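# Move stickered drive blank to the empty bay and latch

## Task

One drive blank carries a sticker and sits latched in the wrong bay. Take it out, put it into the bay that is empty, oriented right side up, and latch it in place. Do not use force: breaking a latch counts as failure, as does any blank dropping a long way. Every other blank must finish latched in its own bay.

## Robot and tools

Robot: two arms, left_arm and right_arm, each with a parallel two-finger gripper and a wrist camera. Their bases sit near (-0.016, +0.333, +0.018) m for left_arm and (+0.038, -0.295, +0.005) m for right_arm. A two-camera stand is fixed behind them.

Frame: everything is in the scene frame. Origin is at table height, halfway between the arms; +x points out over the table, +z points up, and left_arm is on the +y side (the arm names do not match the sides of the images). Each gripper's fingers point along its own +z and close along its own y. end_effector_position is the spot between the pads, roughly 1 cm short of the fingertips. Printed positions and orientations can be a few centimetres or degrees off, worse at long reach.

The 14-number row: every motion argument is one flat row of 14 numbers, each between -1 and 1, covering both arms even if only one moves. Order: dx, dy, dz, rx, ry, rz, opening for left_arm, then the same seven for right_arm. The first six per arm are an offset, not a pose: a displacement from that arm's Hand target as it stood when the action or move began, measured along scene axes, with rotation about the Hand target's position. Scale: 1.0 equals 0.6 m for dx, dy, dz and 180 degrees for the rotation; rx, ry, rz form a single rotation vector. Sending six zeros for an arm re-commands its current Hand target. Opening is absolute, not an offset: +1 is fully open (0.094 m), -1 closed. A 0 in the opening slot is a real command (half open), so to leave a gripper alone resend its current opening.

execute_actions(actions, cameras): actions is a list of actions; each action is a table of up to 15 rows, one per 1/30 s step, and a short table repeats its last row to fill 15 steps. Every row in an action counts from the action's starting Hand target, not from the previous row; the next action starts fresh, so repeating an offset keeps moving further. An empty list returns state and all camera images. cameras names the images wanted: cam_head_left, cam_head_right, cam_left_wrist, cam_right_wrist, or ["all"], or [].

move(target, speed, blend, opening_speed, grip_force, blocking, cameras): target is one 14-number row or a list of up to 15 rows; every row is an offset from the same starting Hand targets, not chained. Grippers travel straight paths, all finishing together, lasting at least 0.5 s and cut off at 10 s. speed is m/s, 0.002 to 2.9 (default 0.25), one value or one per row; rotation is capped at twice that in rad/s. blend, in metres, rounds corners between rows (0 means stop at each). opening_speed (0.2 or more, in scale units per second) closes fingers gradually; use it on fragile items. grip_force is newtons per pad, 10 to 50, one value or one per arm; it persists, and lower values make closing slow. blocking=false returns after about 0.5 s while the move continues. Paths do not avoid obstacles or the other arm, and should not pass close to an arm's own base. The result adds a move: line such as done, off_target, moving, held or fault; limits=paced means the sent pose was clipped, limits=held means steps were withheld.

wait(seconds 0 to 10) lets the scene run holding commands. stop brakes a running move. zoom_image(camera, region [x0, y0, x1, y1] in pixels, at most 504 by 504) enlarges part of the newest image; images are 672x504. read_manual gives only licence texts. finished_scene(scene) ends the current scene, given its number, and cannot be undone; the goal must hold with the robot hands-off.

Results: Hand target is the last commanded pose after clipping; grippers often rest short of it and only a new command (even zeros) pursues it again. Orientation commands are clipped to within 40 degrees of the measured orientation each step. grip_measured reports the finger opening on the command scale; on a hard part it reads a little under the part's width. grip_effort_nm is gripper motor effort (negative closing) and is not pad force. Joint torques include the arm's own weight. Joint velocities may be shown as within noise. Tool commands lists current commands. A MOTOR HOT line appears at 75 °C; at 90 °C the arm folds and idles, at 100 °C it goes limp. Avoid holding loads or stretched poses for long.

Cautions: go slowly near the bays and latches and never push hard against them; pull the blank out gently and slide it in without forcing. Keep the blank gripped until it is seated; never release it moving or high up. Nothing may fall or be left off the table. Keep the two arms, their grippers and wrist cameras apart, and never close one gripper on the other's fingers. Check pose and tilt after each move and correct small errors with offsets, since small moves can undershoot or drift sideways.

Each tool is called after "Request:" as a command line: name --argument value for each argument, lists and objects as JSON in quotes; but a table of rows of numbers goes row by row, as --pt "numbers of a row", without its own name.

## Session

Request:
execute_actions --actions '[]'

Scene clock: 0.00 s.
left_arm: end_effector_position=(+0.3427, +0.1907, +0.1817) grip_measured=+1.000 grip_effort_nm=n/a end_effector_quat_wxyz=(+0.338, -0.012, +0.902, -0.267) | right_arm: end_effector_position=(+0.3822, -0.2099, +0.1472) grip_measured=+1.000 grip_effort_nm=n/a end_effector_quat_wxyz=(+0.368, -0.031, +0.877, +0.308)
Joint positions: left_arm=[-0.249 1.325 0.895 -0.295 0.324 -0.408 0.094] | right_arm=[-0.05 1.269 0.708 -0.175 -0.638 0.166 0.094]
Joint velocities: within noise
Joint torques (N m): no reading
Heat: left arm: 33 °C; right arm: 31 °C.
Hand target: left_arm +0.3446, +0.1903, +0.1881; +0.345, -0.010, +0.899, -0.269 | right_arm +0.3838, -0.2100, +0.1515; +0.373, -0.032, +0.875, +0.307
Tool commands: left_gripper/opening=+1.0 right_gripper/opening=+1.0
camera_calibration:
cam_left_wrist: T_world_to_cam=[[-0.121226, -0.832313, 0.540888, 0.0912798], [-0.992481, 0.0923459, -0.0803381, 0.368919], [0.0169177, -0.54656, -0.837249, 0.368073], [0, 0, 0, 1]] pos_world=[0.370983, 0.243079, 0.288435]
cam_right_wrist: T_world_to_cam=[[0.299669, -0.830939, -0.468764, -0.22877], [-0.949494, -0.21183, -0.231494, 0.384223], [0.0930589, 0.51446, -0.85245, 0.314837], [0, 0, 0, 1]] pos_world=[0.404074, -0.270675, 0.25009]

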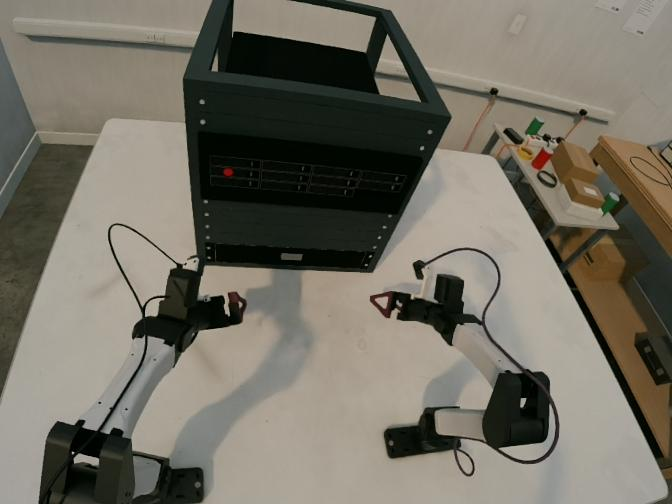

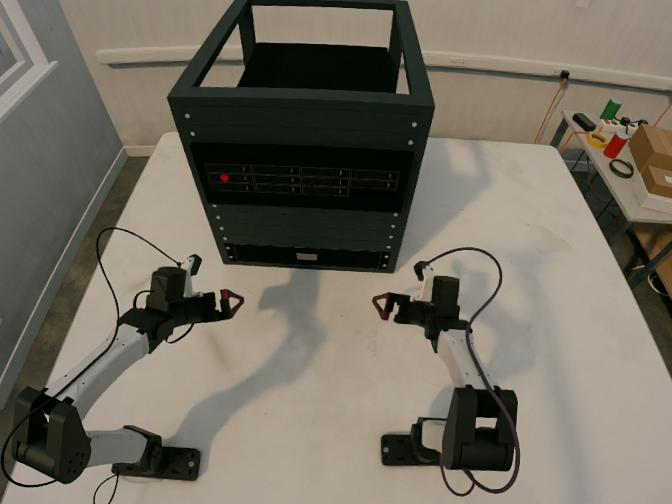

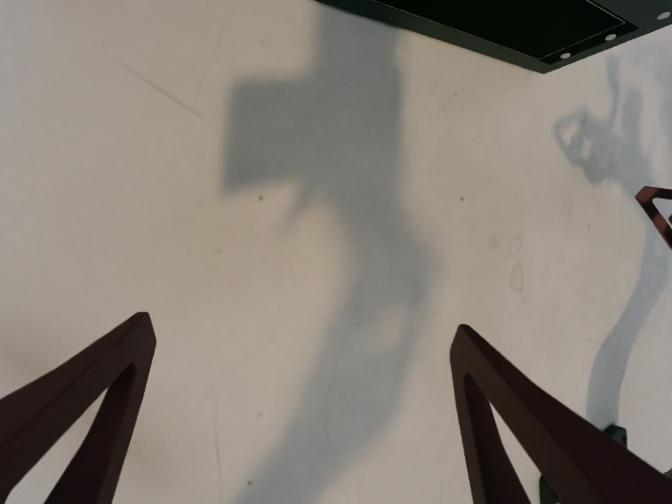

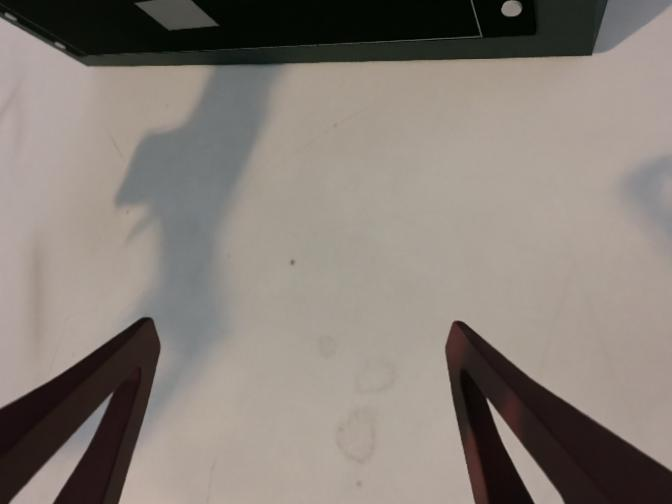

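Request:
zoom_image --camera "cam_head_left" --region '[190, 120, 430, 220]'

Request:
zoom_image --camera "cam_head_right" --region '[190, 140, 420, 220]'

Scaled by 2.100 from the camera's 672x504 image, which has a finer 960x720 frame.

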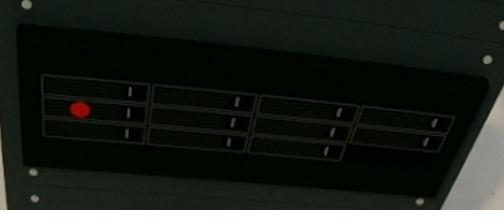

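Scaled by 2.191 from the camera's 672x504 image, which has a finer 960x720 frame.

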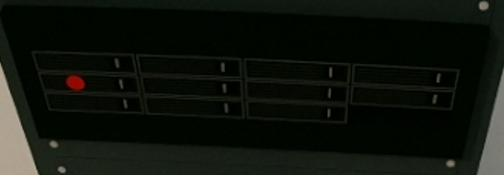

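Request:
move --target '[0.03,-0.03,0.40,0.0997,-0.422,0.159,-0.7,-0.108,-0.017,0.476,0.0508,-0.346,0.0605,-0.5]' --speed 0.3 --cameras '["all"]'

Scene clock: 12.10 s.
left_arm: end_effector_position=(+0.3610, +0.1733, +0.4189) grip_measured=-0.699 grip_effort_nm=-0.08 end_effector_quat_wxyz=(+0.861, +0.005, +0.509, +0.000) | right_arm: end_effector_position=(+0.3217, -0.2202, +0.4268) grip_measured=-0.497 grip_effort_nm=-0.17 end_effector_quat_wxyz=(+0.737, -0.225, +0.533, +0.349)
Joint positions: left_arm=[-0.629 1.425 0.781 1.233 -0.523 0.332 0.014] | right_arm=[-0.263 0.97 0.681 0.954 -1.007 0.627 0.024]
Joint torques (N m): left_arm=[0.25 -3.77 10.02 2.03 0.02 0.11] | right_arm=[-1.11 -1.06 8.85 1.23 0.12 0.07]
Heat: left arm: 35 °C; right arm: 34 °C.
Hand target: left_arm +0.3625, +0.1724, +0.4282; +0.866, -0.001, +0.499, +0.000 | right_arm +0.3190, -0.2203, +0.4370; +0.743, -0.236, +0.524, +0.344
Off the commanded pose: left_arm 0.009 m, 1 deg | right_arm 0.011 m, 2 deg.
move: off_target (right_arm)
camera_calibration:
cam_left_wrist: T_world_to_cam=[[-0.0526471, -0.997888, 0.0380529, 0.165332], [-0.146951, -0.0299492, -0.98869, 0.504233], [0.987742, -0.0576435, -0.145064, -0.168296], [0, 0, 0, 1]] pos_world=[0.249035, 0.170383, 0.467825]
cam_right_wrist: T_world_to_cam=[[0.727168, -0.686458, -0.00155066, -0.39319], [-0.200145, -0.209852, -0.957029, 0.458369], [0.656635, 0.696231, -0.289988, 0.182751], [0, 0, 0, 1]] pos_world=[0.257654, -0.300956, 0.491058]

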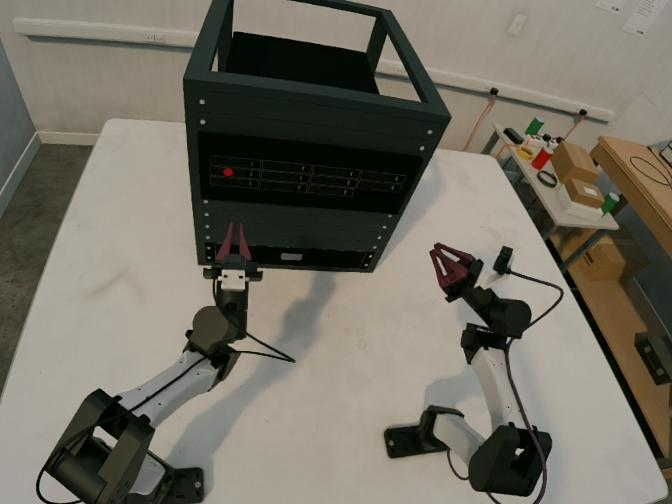

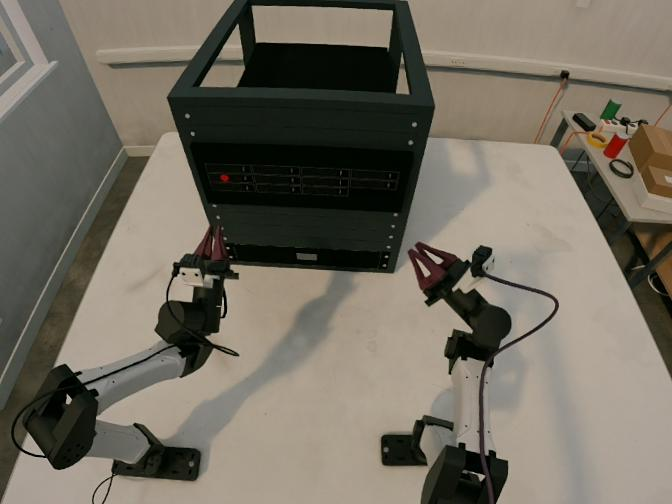

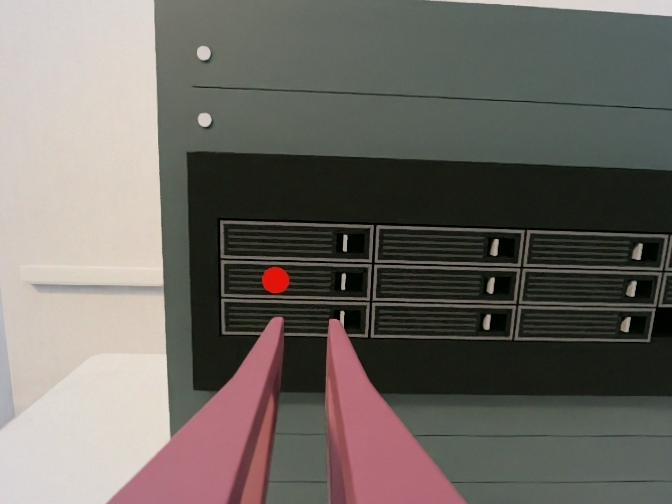

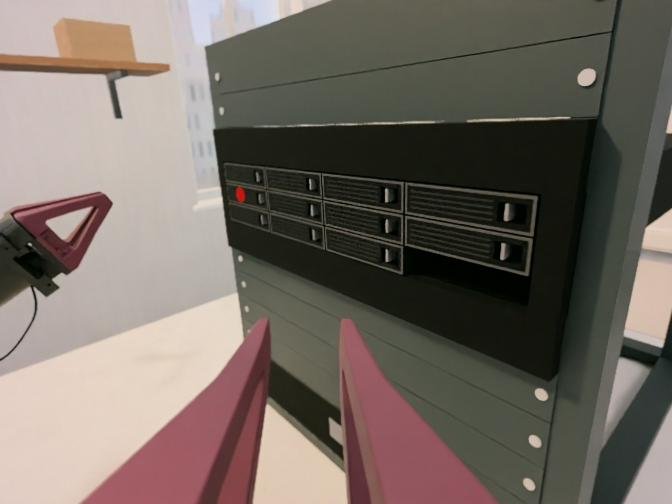

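Request:
zoom_image --camera "cam_left_wrist" --region '[210, 210, 390, 345]'

Scaled by 2.800 from the camera's 672x504 image, which has a finer 960x720 frame.

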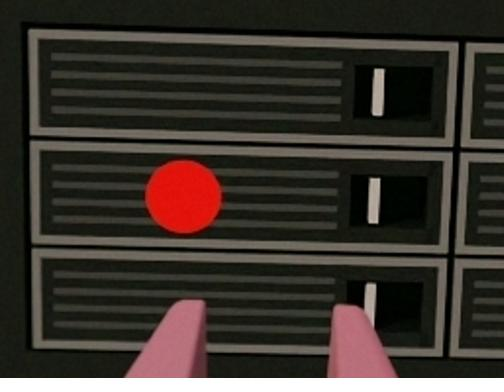

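Request:
move --pt "0.15 -0.059 -0.075 0 0 0 -0.999 0 0 0 0 0 0 -0.5" --pt "0.2125 -0.059 -0.025 0 0 0 -0.999 0 0 0 0 0 0 -0.5" --speed 0.15 --cameras '["cam_left_wrist","cam_right_wrist"]'

Request:
zoom_image --camera "cam_left_wrist" --region '[200, 160, 480, 370]'

Scene clock: 17.00 s.
left_arm: end_effector_position=(+0.4848, +0.1407, +0.4104) grip_measured=-0.995 grip_effort_nm=-0.24 end_effector_quat_wxyz=(+0.864, -0.004, +0.503, +0.007) | right_arm: end_effector_position=(+0.3216, -0.2202, +0.4270) grip_measured=-0.497 grip_effort_nm=-0.17 end_effector_quat_wxyz=(+0.737, -0.225, +0.533, +0.349)
Joint positions: left_arm=[-0.523 1.903 1.265 1.219 -0.45 0.279 0] | right_arm=[-0.263 0.97 0.681 0.955 -1.007 0.628 0.024]
Joint torques (N m): left_arm=[0.65 -7.61 10.28 1.82 0.19 -0.06] | right_arm=[-1.29 -1.13 8.92 1.26 0.13 0.1]
Heat: left arm: 36 °C; right arm: 34 °C.
Hand target: left_arm +0.4900, +0.1369, +0.4132; +0.866, -0.001, +0.499, +0.000 | right_arm +0.3190, -0.2203, +0.4370; +0.743, -0.236, +0.524, +0.344
Off the commanded pose: left_arm 0.007 m, 1 deg | right_arm 0.010 m, 2 deg.
move: done
camera_calibration:
cam_left_wrist: T_world_to_cam=[[-0.0335104, -0.998409, 0.045342, 0.12749], [-0.131613, -0.040564, -0.990471, 0.507842], [0.990735, -0.0391587, -0.130044, -0.303849], [0, 0, 0, 1]] pos_world=[0.372145, 0.135989, 0.457709]
cam_right_wrist: T_world_to_cam=[[0.727333, -0.686284, -0.00123956, -0.393259], [-0.199536, -0.209741, -0.95718, 0.458397], [0.656638, 0.696436, -0.28949, 0.182662], [0, 0, 0, 1]] pos_world=[0.257554, -0.300955, 0.49116]
Images, in order (width x height): cam_left_wrist 672x504, cam_right_wrist 672x504.

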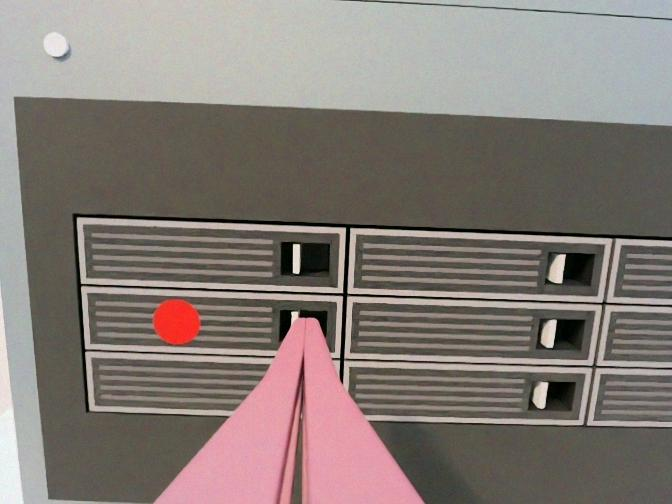

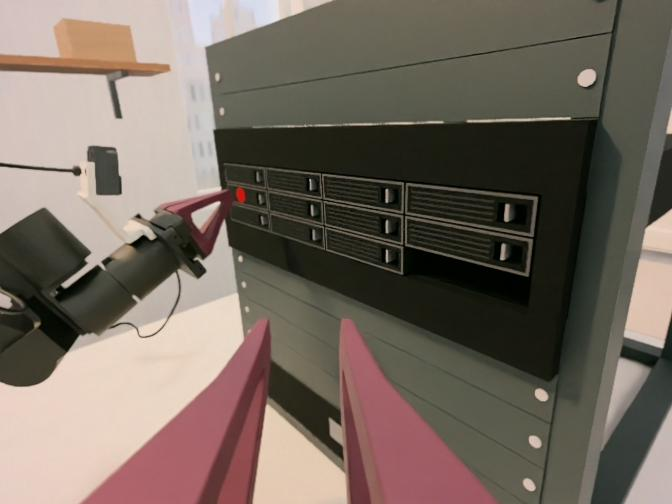

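Scaled by 1.800 from the camera's 672x504 image, which has a finer 960x720 frame.

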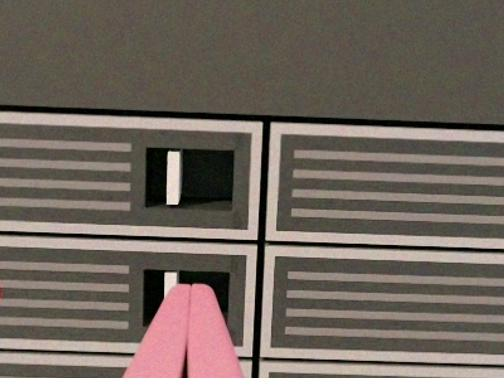

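Request:
move --pt "-0.02 -0.003 -0.045 0 0 0 -0.999 0 0 0 0 0 0 -0.5" --pt "0.033 -0.003 -0.011 0 0 0 -0.999 0 0 0 0 0 0 -0.5" --speed 0.1 --cameras '["cam_left_wrist"]'

Request:
zoom_image --camera "cam_left_wrist" --region '[200, 200, 400, 400]'

Scene clock: 22.07 s.
left_arm: end_effector_position=(+0.5041, +0.1386, +0.4056) grip_measured=-0.995 grip_effort_nm=-0.24 end_effector_quat_wxyz=(+0.865, -0.004, +0.502, +0.006) | right_arm: end_effector_position=(+0.3216, -0.2202, +0.4270) grip_measured=-0.497 grip_effort_nm=-0.17 end_effector_quat_wxyz=(+0.737, -0.225, +0.533, +0.349)
Joint positions: left_arm=[-0.504 1.974 1.343 1.21 -0.434 0.267 0] | right_arm=[-0.263 0.97 0.681 0.955 -1.007 0.628 0.024]
Joint torques (N m): left_arm=[0.69 -8.1 10.17 1.83 0.18 -0.06] | right_arm=[-1.09 -0.99 8.99 1.17 0.13 0.05]
Heat: left arm: 36 °C; right arm: 35 °C.
Hand target: left_arm +0.5099, +0.1352, +0.4066; +0.866, -0.001, +0.499, +0.000 | right_arm +0.3190, -0.2203, +0.4370; +0.743, -0.236, +0.524, +0.344
Off the commanded pose: left_arm 0.007 m, 1 deg | right_arm 0.010 m, 2 deg.
move: done
camera_calibration:
cam_left_wrist: T_world_to_cam=[[-0.0340448, -0.998328, 0.0467194, 0.125946], [-0.129086, -0.0419625, -0.990745, 0.504474], [0.991049, -0.0397606, -0.127442, -0.32484], [0, 0, 0, 1]] pos_world=[0.391341, 0.133988, 0.452523]
Images, in order (width x height): cam_left_wrist 672x504.

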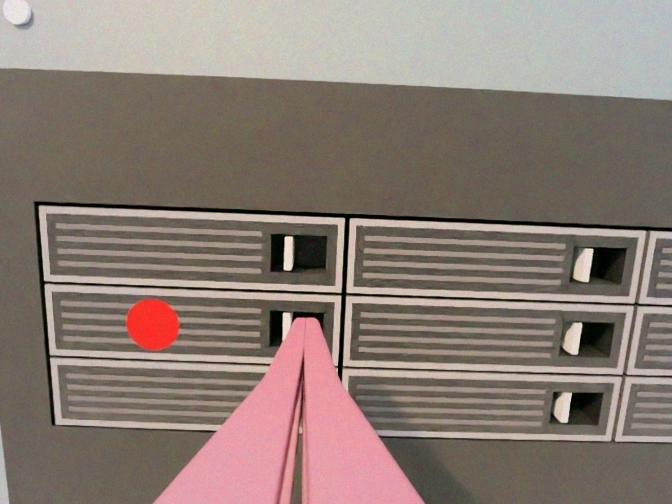

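Scaled by 2.520 from the camera's 672x504 image, which has a finer 960x720 frame.

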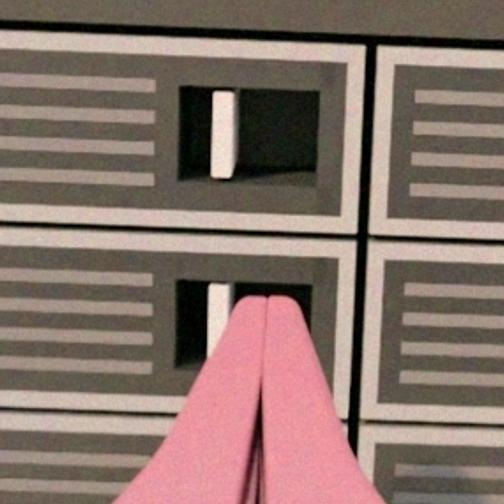

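Request:
move --target '[0.037,0.0,-0.0015,0,0,0,-0.999,0,0,0,0,0,0,-0.5]' --speed 0.04 --cameras '["cam_left_wrist"]'

Request:
zoom_image --camera "cam_left_wrist" --region '[200, 200, 400, 400]'

Scene clock: 24.63 s.
left_arm: end_effector_position=(+0.5258, +0.1379, +0.4058) grip_measured=-0.995 grip_effort_nm=-0.24 end_effector_quat_wxyz=(+0.865, -0.004, +0.501, +0.006) | right_arm: end_effector_position=(+0.3216, -0.2202, +0.4270) grip_measured=-0.497 grip_effort_nm=-0.17 end_effector_quat_wxyz=(+0.737, -0.225, +0.533, +0.349)
Joint positions: left_arm=[-0.482 2.043 1.445 1.173 -0.415 0.254 0] | right_arm=[-0.263 0.97 0.681 0.955 -1.007 0.628 0.024]
Joint torques (N m): left_arm=[0.81 -8.64 10.26 1.86 0.19 -0.05] | right_arm=[-1.2 -0.95 8.83 1.23 0.12 0.07]
Heat: left arm: 37 °C; right arm: 35 °C.
Hand target: left_arm +0.5320, +0.1352, +0.4059; +0.866, -0.001, +0.499, +0.000 | right_arm +0.3190, -0.2203, +0.4370; +0.743, -0.236, +0.524, +0.344
Off the commanded pose: left_arm 0.007 m, 1 deg | right_arm 0.010 m, 2 deg.
move: done
camera_calibration:
cam_left_wrist: T_world_to_cam=[[-0.0351381, -0.998258, 0.0473954, 0.126214], [-0.127454, -0.0425612, -0.990931, 0.506736], [0.991222, -0.0408601, -0.125737, -0.346962], [0, 0, 0, 1]] pos_world=[0.412937, 0.133385, 0.452532]
Images, in order (width x height): cam_left_wrist 672x504.

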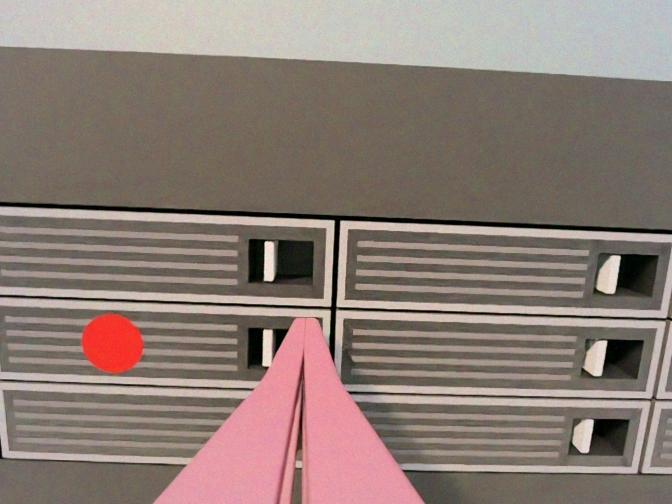

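Scaled by 2.520 from the camera's 672x504 image, which has a finer 960x720 frame.

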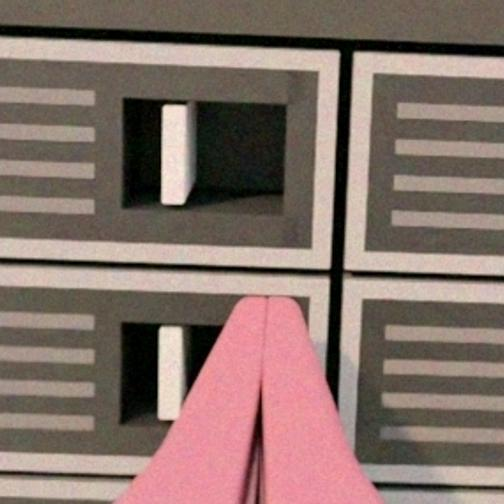

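Request:
move --pt "-0.06 0.0 -0.04 0 0 0 -0.999 0 0 0 0 0 0 -0.5" --pt "-0.01 0.007 0.0 0 0 0 -0.999 0 0 0 0 0 0 -0.5" --speed 0.08 --cameras '["cam_left_wrist"]'

Request:
zoom_image --camera "cam_left_wrist" --region '[200, 200, 400, 400]'

Scene clock: 27.57 s.
left_arm: end_effector_position=(+0.5255, +0.1396, +0.3932) grip_measured=-0.995 grip_effort_nm=-0.24 end_effector_quat_wxyz=(+0.861, -0.001, +0.508, +0.008) | right_arm: end_effector_position=(+0.3216, -0.2202, +0.4270) grip_measured=-0.497 grip_effort_nm=-0.17 end_effector_quat_wxyz=(+0.737, -0.225, +0.533, +0.349)
Joint positions: left_arm=[-0.479 2.043 1.408 1.19 -0.413 0.253 0] | right_arm=[-0.263 0.97 0.681 0.955 -1.007 0.628 0.024]
Joint torques (N m): left_arm=[0.77 -10.82 9.92 1.83 0.17 -0.04] | right_arm=[-1.16 -1.05 8.96 1.22 0.12 0.08]
Heat: left arm: 37 °C; right arm: 35 °C.
Hand target: left_arm +0.5260, +0.1394, +0.4059; +0.866, -0.001, +0.499, +0.000 | right_arm +0.3190, -0.2203, +0.4370; +0.743, -0.236, +0.524, +0.344
Off the commanded pose: left_arm 0.013 m, 2 deg | right_arm 0.010 m, 2 deg.
move: off_target (left_arm)
camera_calibration:
cam_left_wrist: T_world_to_cam=[[-0.033805, -0.99867, 0.038926, 0.131275], [-0.144396, -0.0336592, -0.988947, 0.501188], [0.988942, -0.0390521, -0.143066, -0.340417], [0, 0, 0, 1]] pos_world=[0.41346, 0.134676, 0.441836]
Images, in order (width x height): cam_left_wrist 672x504.

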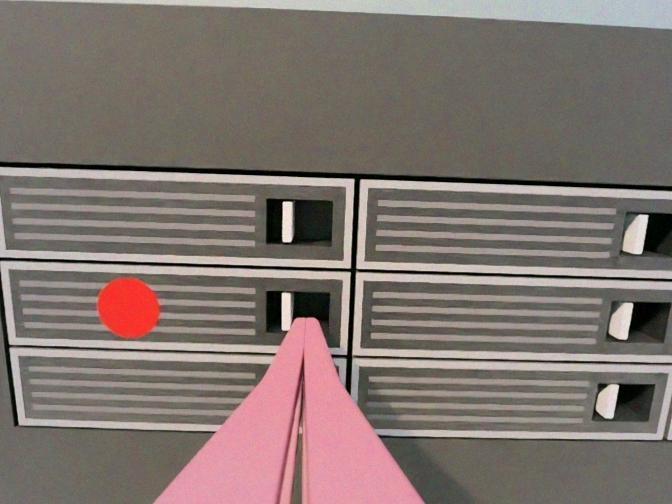

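Scaled by 2.520 from the camera's 672x504 image, which has a finer 960x720 frame.

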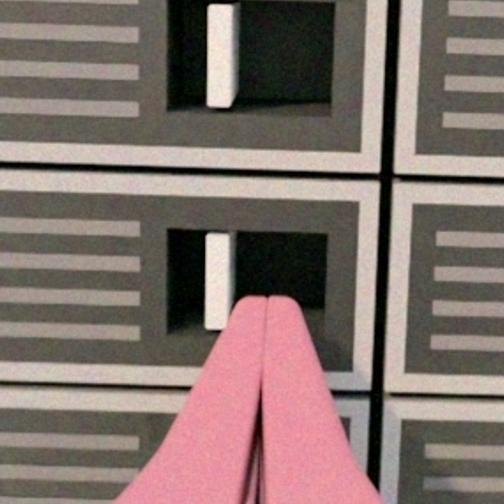

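Request:
move --pt "-0.06 0.0 -0.03 0 0 0 -0.999 0 0 0 0 0 0 -0.5" --pt "-0.06 0.0 -0.035 0 0 0 -0.999 0 0 0 0 0 0 -0.5" --pt "-0.01 0.001 -0.003 0 0 0 -0.999 0 0 0 0 0 0 -0.5" --speed 0.08 --cameras '["cam_left_wrist"]'

Request:
zoom_image --camera "cam_left_wrist" --region '[200, 200, 400, 400]'

Scene clock: 32.67 s.
left_arm: end_effector_position=(+0.5142, +0.1422, +0.4042) grip_measured=-0.995 grip_effort_nm=-0.24 end_effector_quat_wxyz=(+0.866, -0.003, +0.500, +0.005) | right_arm: end_effector_position=(+0.3216, -0.2202, +0.4270) grip_measured=-0.497 grip_effort_nm=-0.17 end_effector_quat_wxyz=(+0.737, -0.225, +0.533, +0.349)
Joint positions: left_arm=[-0.485 2.002 1.376 1.203 -0.414 0.255 0] | right_arm=[-0.263 0.97 0.681 0.955 -1.007 0.628 0.024]
Joint torques (N m): left_arm=[0.8 -8.43 9.76 1.86 0.15 -0.06] | right_arm=[-1.21 -1.05 9.02 1.19 0.14 0.11]
Heat: left arm: 37 °C; right arm: 36 °C.
Hand target: left_arm +0.5200, +0.1399, +0.4039; +0.866, -0.001, +0.499, +0.000 | right_arm +0.3190, -0.2203, +0.4370; +0.743, -0.236, +0.524, +0.344
Off the commanded pose: left_arm 0.006 m, 1 deg | right_arm 0.010 m, 2 deg.
move: done
camera_calibration:
cam_left_wrist: T_world_to_cam=[[-0.0375145, -0.998208, 0.0466266, 0.131764], [-0.126025, -0.041561, -0.991156, 0.503064], [0.991318, -0.0430588, -0.12424, -0.335907], [0, 0, 0, 1]] pos_world=[0.401332, 0.137972, 0.450739]
Images, in order (width x height): cam_left_wrist 672x504.

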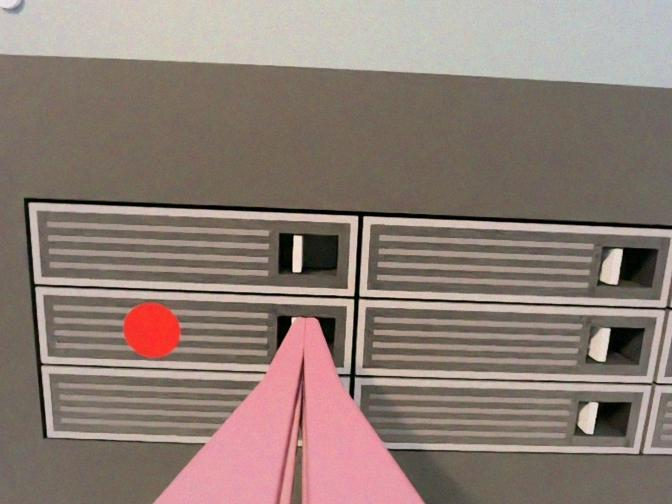

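Scaled by 2.520 from the camera's 672x504 image, which has a finer 960x720 frame.

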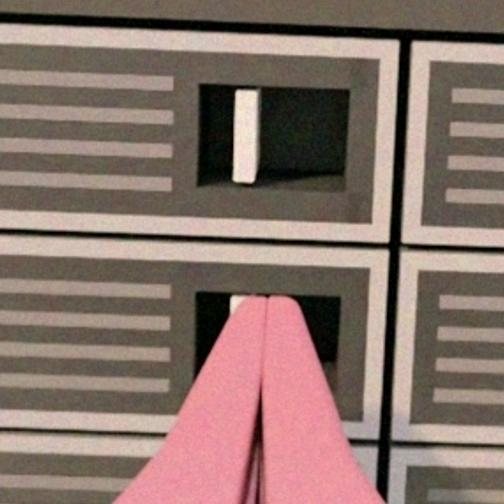

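Request:
move --pt "-0.04 -0.01 -0.03 0 0 0 -0.999 0 0 0 0 0 0 -0.5" --pt "0.0 -0.0065 0.0 0 0 0 -0.999 0 0 0 0 0 0 -0.5" --pt "0.014 -0.0065 0.0 0 0 0 -0.999 0 0 0 0 0 0 -0.5" --speed 0.06 --cameras '["cam_left_wrist"]'

Request:
zoom_image --camera "cam_left_wrist" --region '[200, 200, 400, 400]'

Scene clock: 37.00 s.
left_arm: end_effector_position=(+0.5222, +0.1382, +0.4035) grip_measured=-0.995 grip_effort_nm=-0.24 end_effector_quat_wxyz=(+0.865, -0.004, +0.501, +0.005) | right_arm: end_effector_position=(+0.3216, -0.2201, +0.4270) grip_measured=-0.497 grip_effort_nm=-0.17 end_effector_quat_wxyz=(+0.737, -0.226, +0.533, +0.349)
Joint positions: left_arm=[-0.485 2.033 1.422 1.186 -0.416 0.255 0] | right_arm=[-0.263 0.97 0.681 0.956 -1.007 0.628 0.024]
Joint torques (N m): left_arm=[0.88 -8.55 10.25 1.85 0.2 -0.03] | right_arm=[-1.2 -0.95 9.05 1.21 0.15 0.12]
Heat: left arm: 38 °C; right arm: 37 °C.
Hand target: left_arm +0.5285, +0.1361, +0.4040; +0.866, -0.001, +0.499, +0.000 | right_arm +0.3190, -0.2203, +0.4370; +0.743, -0.236, +0.524, +0.344
Off the commanded pose: left_arm 0.007 m, 1 deg | right_arm 0.010 m, 2 deg.
move: done
camera_calibration:
cam_left_wrist: T_world_to_cam=[[-0.0361967, -0.998255, 0.0466651, 0.127346], [-0.128475, -0.0416598, -0.990837, 0.504475], [0.991052, -0.0418604, -0.126743, -0.343085], [0, 0, 0, 1]] pos_world=[0.409437, 0.133778, 0.450427]
Images, in order (width x height): cam_left_wrist 672x504.

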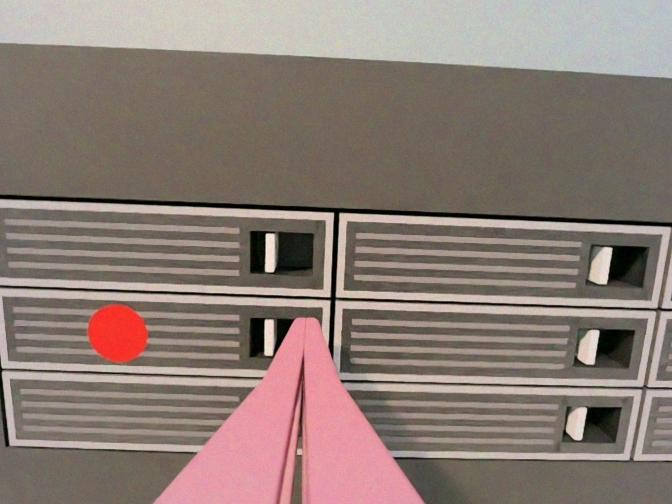

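Scaled by 2.520 from the camera's 672x504 image, which has a finer 960x720 frame.

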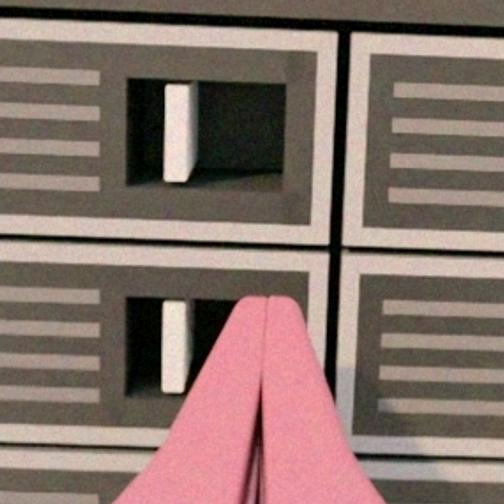

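Request:
move --pt "-0.05 0.006 -0.03 0 0 0 -0.999 0 0 0 0 0 0 -0.5" --pt "-0.01 0.006 0.0 0 0 0 -0.999 0 0 0 0 0 0 -0.5" --speed 0.06 --cameras '["cam_left_wrist"]'

Request:
zoom_image --camera "cam_left_wrist" --region '[200, 200, 400, 400]'

Scene clock: 40.37 s.
left_arm: end_effector_position=(+0.5220, +0.1393, +0.3909) grip_measured=-0.995 grip_effort_nm=-0.23 end_effector_quat_wxyz=(+0.860, +0.000, +0.510, +0.008) | right_arm: end_effector_position=(+0.3216, -0.2201, +0.4270) grip_measured=-0.497 grip_effort_nm=-0.17 end_effector_quat_wxyz=(+0.737, -0.226, +0.533, +0.349)
Joint positions: left_arm=[-0.483 2.033 1.386 1.199 -0.415 0.254 0] | right_arm=[-0.263 0.97 0.681 0.956 -1.007 0.628 0.024]
Joint torques (N m): left_arm=[0.87 -10.69 9.88 1.9 0.18 -0.06] | right_arm=[-1.18 -1.18 8.96 1.21 0.14 0.1]
Heat: left arm: 38 °C; right arm: 37 °C.
Hand target: left_arm +0.5224, +0.1397, +0.4040; +0.866, -0.001, +0.499, +0.000 | right_arm +0.3190, -0.2203, +0.4370; +0.743, -0.236, +0.524, +0.344
Off the commanded pose: left_arm 0.013 m, 2 deg | right_arm 0.010 m, 2 deg.
move: off_target (left_arm)
camera_calibration:
cam_left_wrist: T_world_to_cam=[[-0.0348134, -0.998691, 0.0374873, 0.13198], [-0.147675, -0.0319577, -0.98852, 0.499733], [0.988423, -0.0399497, -0.146369, -0.335656], [0, 0, 0, 1]] pos_world=[0.410162, 0.134368, 0.439918]
Images, in order (width x height): cam_left_wrist 672x504.

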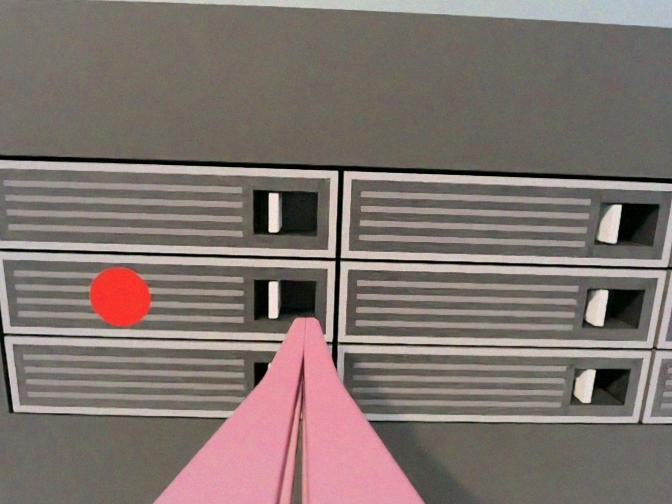

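Scaled by 2.520 from the camera's 672x504 image, which has a finer 960x720 frame.

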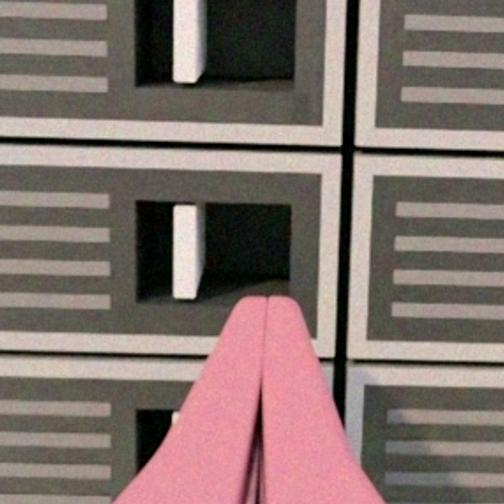

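Request:
move --pt "-0.08 0.0035 -0.04 0 0 0 -0.999 0 0 0 0 0 0 -0.5" --pt "0.0 0.0035 0.0 0 0 0 -0.999 0 0 0 0 0 0 -0.5" --speed 0.08 --cameras '["cam_left_wrist"]'

Request:
zoom_image --camera "cam_left_wrist" --region '[200, 200, 400, 400]'

Scene clock: 43.63 s.
left_arm: end_effector_position=(+0.5165, +0.1444, +0.4032) grip_measured=-0.995 grip_effort_nm=-0.24 end_effector_quat_wxyz=(+0.865, -0.004, +0.501, +0.006) | right_arm: end_effector_position=(+0.3216, -0.2201, +0.4270) grip_measured=-0.497 grip_effort_nm=-0.17 end_effector_quat_wxyz=(+0.737, -0.226, +0.533, +0.349)
Joint positions: left_arm=[-0.478 2.005 1.38 1.199 -0.411 0.251 0] | right_arm=[-0.263 0.97 0.681 0.956 -1.007 0.628 0.024]
Joint torques (N m): left_arm=[0.83 -8.39 10.13 1.85 0.18 -0.07] | right_arm=[-1.18 -1.13 8.88 1.19 0.14 0.12]
Heat: left arm: 39 °C; right arm: 37 °C.
Hand target: left_arm +0.5224, +0.1418, +0.4041; +0.866, -0.001, +0.499, +0.000 | right_arm +0.3190, -0.2203, +0.4370; +0.743, -0.236, +0.524, +0.344
Off the commanded pose: left_arm 0.007 m, 1 deg | right_arm 0.010 m, 2 deg.
move: done
camera_calibration:
cam_left_wrist: T_world_to_cam=[[-0.0352748, -0.998279, 0.0468428, 0.132795], [-0.128239, -0.041963, -0.990855, 0.503643], [0.991116, -0.0409593, -0.126538, -0.337364], [0, 0, 0, 1]] pos_world=[0.403638, 0.139883, 0.450128]
Images, in order (width x height): cam_left_wrist 672x504.

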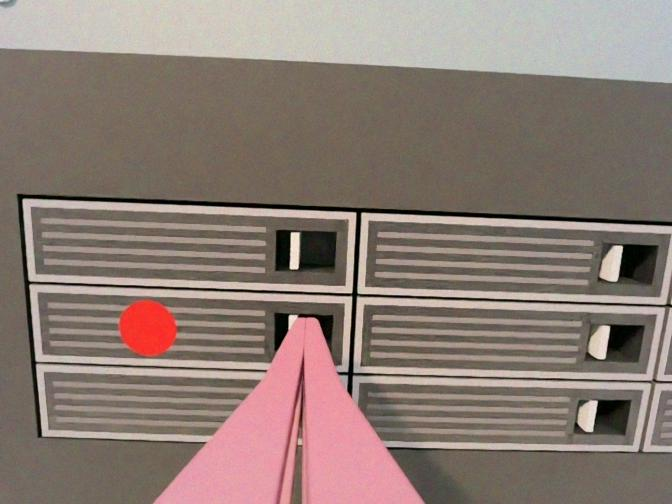

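Scaled by 2.520 from the camera's 672x504 image, which has a finer 960x720 frame.

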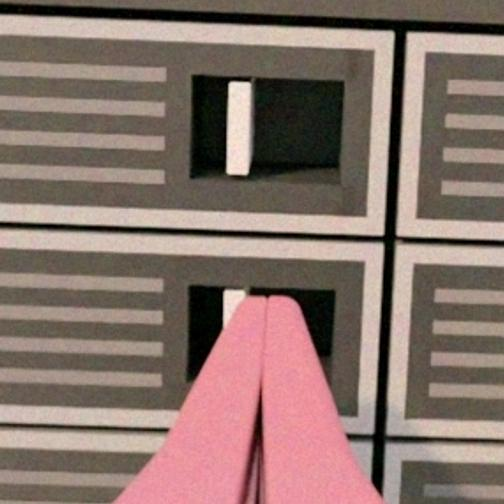

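Request:
move --target '[0.013,0.001,-0.0,0,0,0,-0.999,0,0,0,0,0,0,-0.5]' --speed 0.04 --cameras '["cam_left_wrist"]'

Request:
zoom_image --camera "cam_left_wrist" --region '[200, 200, 400, 400]'

Scene clock: 45.63 s.
left_arm: end_effector_position=(+0.5239, +0.1446, +0.4037) grip_measured=-0.995 grip_effort_nm=-0.24 end_effector_quat_wxyz=(+0.865, -0.004, +0.501, +0.005) | right_arm: end_effector_position=(+0.3216, -0.2201, +0.4270) grip_measured=-0.497 grip_effort_nm=-0.17 end_effector_quat_wxyz=(+0.737, -0.226, +0.533, +0.349)
Joint positions: left_arm=[-0.47 2.027 1.415 1.184 -0.404 0.246 0] | right_arm=[-0.263 0.97 0.681 0.956 -1.007 0.628 0.024]
Joint torques (N m): left_arm=[0.83 -8.47 10.28 1.86 0.17 -0.06] | right_arm=[-1.2 -0.96 8.87 1.22 0.18 0.04]
Heat: left arm: 39 °C; right arm: 37 °C.
Hand target: left_arm +0.5302, +0.1423, +0.4039; +0.866, -0.001, +0.499, +0.000 | right_arm +0.3190, -0.2203, +0.4370; +0.743, -0.236, +0.524, +0.344
Off the commanded pose: left_arm 0.007 m, 1 deg | right_arm 0.010 m, 2 deg.
move: done
camera_calibration:
cam_left_wrist: T_world_to_cam=[[-0.0359776, -0.99825, 0.0469248, 0.133685], [-0.128071, -0.0419624, -0.990877, 0.50496], [0.991112, -0.0416591, -0.126337, -0.34472], [0, 0, 0, 1]] pos_world=[0.411137, 0.14028, 0.450529]
Images, in order (width x height): cam_left_wrist 672x504.

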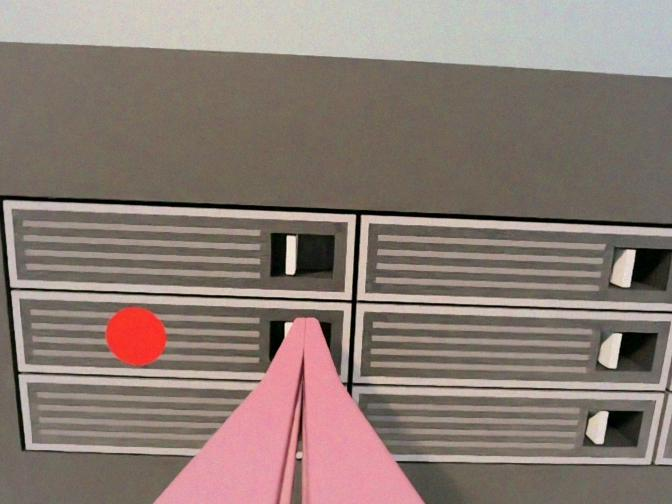

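Scaled by 2.520 from the camera's 672x504 image, which has a finer 960x720 frame.

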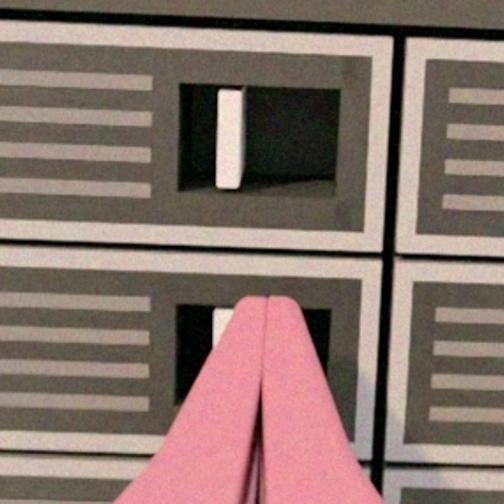

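Request:
move --pt "-0.08 -0.0025 -0.04 0 0 0 -0.999 0 0 0 0 0 0 -0.5" --pt "-0.01 -0.0025 0.0 0 0 0 -0.999 0 0 0 0 0 0 -0.5" --pt "0.01 -0.0025 0.0 0 0 0 -0.999 0 0 0 0 0 0 -0.5" --speed '[0.08,0.08,0.04]' --cameras '["cam_left_wrist"]'

Request:
zoom_image --camera "cam_left_wrist" --region '[200, 200, 400, 400]'

Scene clock: 49.70 s.
left_arm: end_effector_position=(+0.5301, +0.1434, +0.4036) grip_measured=-0.995 grip_effort_nm=-0.24 end_effector_quat_wxyz=(+0.865, -0.004, +0.501, +0.006) | right_arm: end_effector_position=(+0.3216, -0.2201, +0.4270) grip_measured=-0.497 grip_effort_nm=-0.17 end_effector_quat_wxyz=(+0.737, -0.226, +0.533, +0.349)
Joint positions: left_arm=[-0.467 2.049 1.448 1.172 -0.401 0.245 0] | right_arm=[-0.263 0.97 0.681 0.956 -1.007 0.628 0.024]
Joint torques (N m): left_arm=[0.81 -8.72 10.25 1.86 0.17 -0.07] | right_arm=[-1.14 -1.03 8.84 1.19 0.16 0.13]
Heat: left arm: 39 °C; right arm: 38 °C.
Hand target: left_arm +0.5362, +0.1408, +0.4039; +0.866, -0.001, +0.499, +0.000 | right_arm +0.3190, -0.2203, +0.4370; +0.743, -0.236, +0.524, +0.344
Off the commanded pose: left_arm 0.007 m, 1 deg | right_arm 0.010 m, 2 deg.
move: done
camera_calibration:
cam_left_wrist: T_world_to_cam=[[-0.0352752, -0.998279, 0.0468397, 0.132268], [-0.128238, -0.0419599, -0.990855, 0.505655], [0.991116, -0.0409593, -0.126538, -0.350946], [0, 0, 0, 1]] pos_world=[0.417338, 0.138883, 0.450428]
Images, in order (width x height): cam_left_wrist 672x504.

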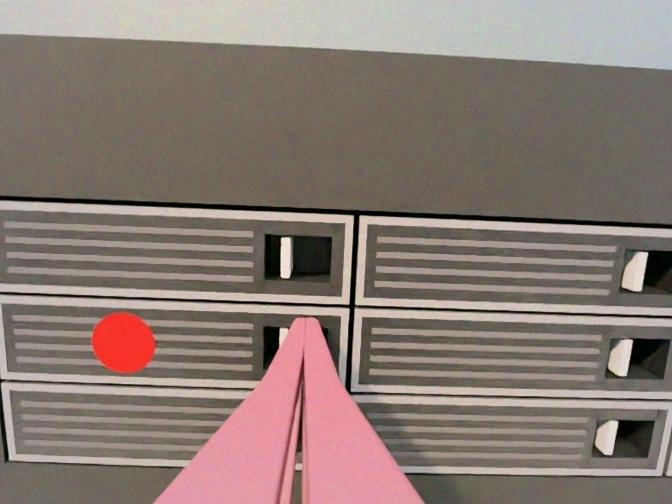

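Scaled by 2.520 from the camera's 672x504 image, which has a finer 960x720 frame.

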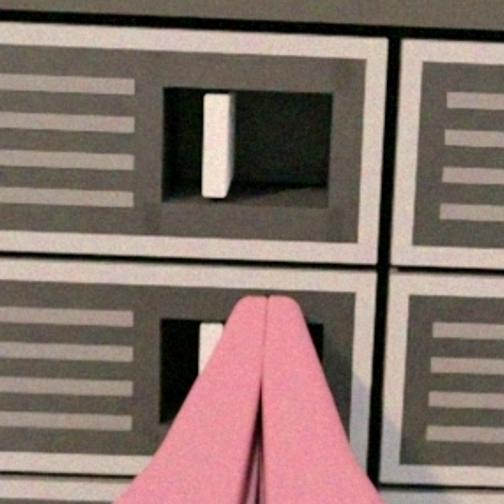

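Request:
move --target '[0.006,-0.0005,0.0,0,0,0,-0.999,0,0,0,0,0,0,-0.5]' --speed 0.03 --cameras '["cam_left_wrist","cam_right_wrist"]'

Request:
zoom_image --camera "cam_left_wrist" --region '[200, 200, 400, 400]'

Request:
zoom_image --camera "cam_right_wrist" --region '[180, 140, 340, 260]'

Scene clock: 51.30 s.
left_arm: end_effector_position=(+0.5309, +0.1429, +0.4041) grip_measured=-0.995 grip_effort_nm=-0.24 end_effector_quat_wxyz=(+0.866, -0.005, +0.499, +0.004) | right_arm: end_effector_position=(+0.3216, -0.2201, +0.4270) grip_measured=-0.497 grip_effort_nm=-0.17 end_effector_quat_wxyz=(+0.737, -0.226, +0.533, +0.349)
Joint positions: left_arm=[-0.467 2.056 1.455 1.177 -0.401 0.242 0] | right_arm=[-0.263 0.97 0.681 0.956 -1.007 0.628 0.024]
Joint torques (N m): left_arm=[1.09 -8.35 11.18 1.72 0.2 -0.05] | right_arm=[-1.16 -1.03 8.94 1.2 0.09 0.08]
Heat: left arm: 40 °C; right arm: 38 °C.
Hand target: left_arm +0.5398, +0.1406, +0.4040; +0.866, -0.001, +0.499, +0.000 | right_arm +0.3190, -0.2203, +0.4370; +0.743, -0.236, +0.524, +0.344
Off the commanded pose: left_arm 0.009 m, 1 deg | right_arm 0.010 m, 2 deg.
move: done
camera_calibration:
cam_left_wrist: T_world_to_cam=[[-0.0369234, -0.998028, 0.0507684, 0.131072], [-0.123369, -0.045862, -0.991301, 0.504352], [0.991674, -0.0428654, -0.121433, -0.353713], [0, 0, 0, 1]] pos_world=[0.417829, 0.138782, 0.450358]
cam_right_wrist: T_world_to_cam=[[0.727343, -0.686274, -0.000943829, -0.393404], [-0.199188, -0.209791, -0.957242, 0.45842], [0.656732, 0.696431, -0.289287, 0.182566], [0, 0, 0, 1]] pos_world=[0.257554, -0.300955, 0.491261]
Images, in order (width x height): cam_left_wrist 672x504, cam_right_wrist 672x504.

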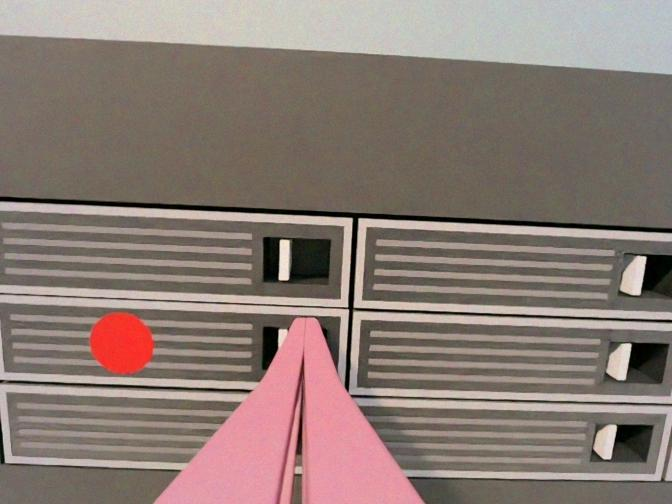

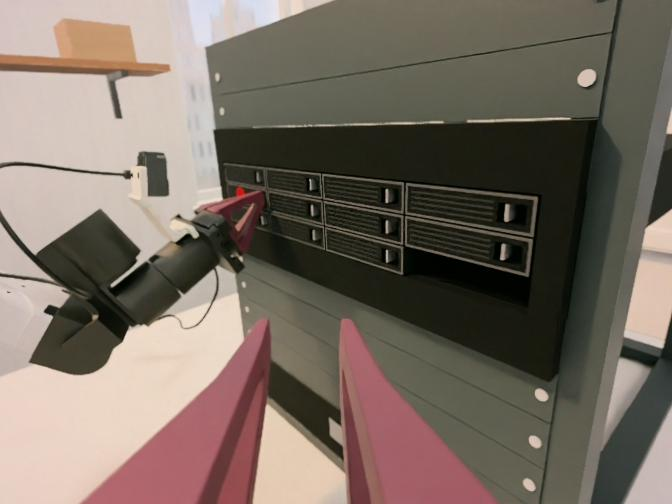

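Scaled by 2.520 from the camera's 672x504 image, which has a finer 960x720 frame.

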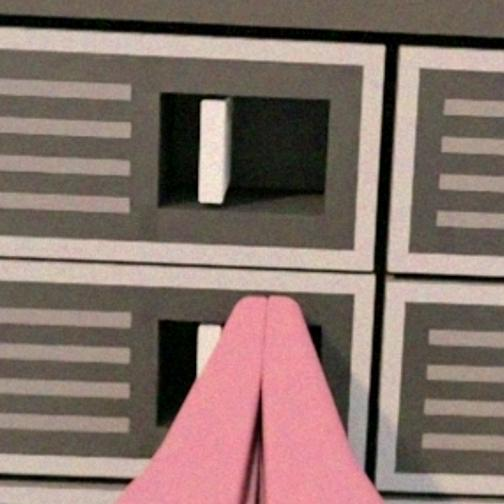

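Scaled by 3.150 from the camera's 672x504 image, which has a finer 960x720 frame.

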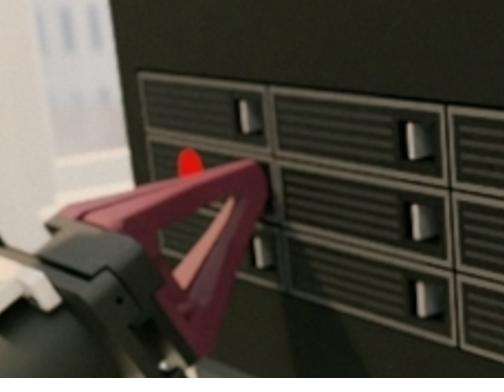

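Request:
move --target '[0,0,0,0,0,0,-0.68,0,0,0,0,0,0,-0.5]' --grip_force '[40,45]' --opening_speed 0.3 --cameras '["cam_left_wrist"]'

Request:
zoom_image --camera "cam_left_wrist" --region '[200, 200, 400, 400]'

Scene clock: 53.13 s.
left_arm: end_effector_position=(+0.5311, +0.1445, +0.4041) grip_measured=-0.723 grip_effort_nm=1.23 end_effector_quat_wxyz=(+0.866, -0.009, +0.499, +0.005) | right_arm: end_effector_position=(+0.3216, -0.2201, +0.4270) grip_measured=-0.497 grip_effort_nm=-0.17 end_effector_quat_wxyz=(+0.737, -0.226, +0.533, +0.349)
Joint positions: left_arm=[-0.466 2.056 1.455 1.178 -0.406 0.24 0.013] | right_arm=[-0.263 0.97 0.681 0.956 -1.007 0.628 0.024]
Joint torques (N m): left_arm=[0.98 -8.39 11.15 1.71 0.25 -0.05] | right_arm=[-1.18 -0.99 8.88 1.22 0.11 0.06]
Heat: left arm: 40 °C; right arm: 38 °C.
Hand target: left_arm +0.5399, +0.1406, +0.4039; +0.866, -0.001, +0.499, +0.000 | right_arm +0.3190, -0.2203, +0.4370; +0.743, -0.236, +0.524, +0.344
Off the commanded pose: left_arm 0.010 m, 1 deg | right_arm 0.010 m, 2 deg.
grip_force (N): 40, 45
move: done
camera_calibration:
cam_left_wrist: T_world_to_cam=[[-0.0326306, -0.997932, 0.0553822, 0.128412], [-0.123329, -0.0509679, -0.991056, 0.505126], [0.991829, -0.039169, -0.12141, -0.354445], [0, 0, 0, 1]] pos_world=[0.418036, 0.140009, 0.450463]
Images, in order (width x height): cam_left_wrist 672x504.

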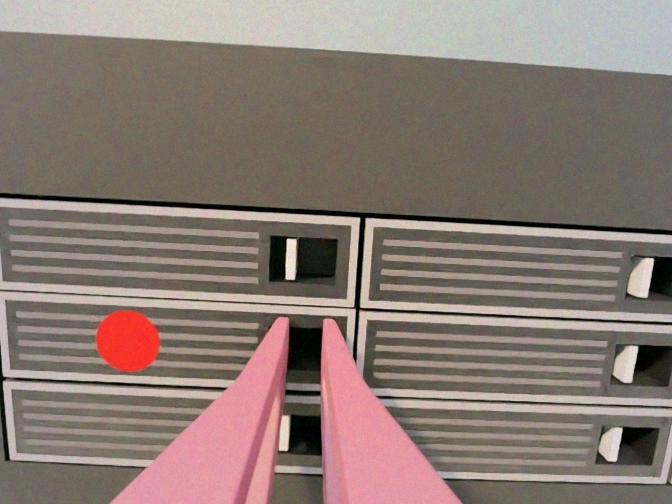

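Scaled by 2.520 from the camera's 672x504 image, which has a finer 960x720 frame.

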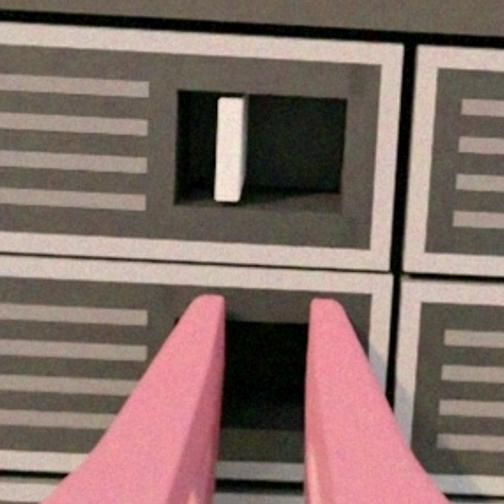

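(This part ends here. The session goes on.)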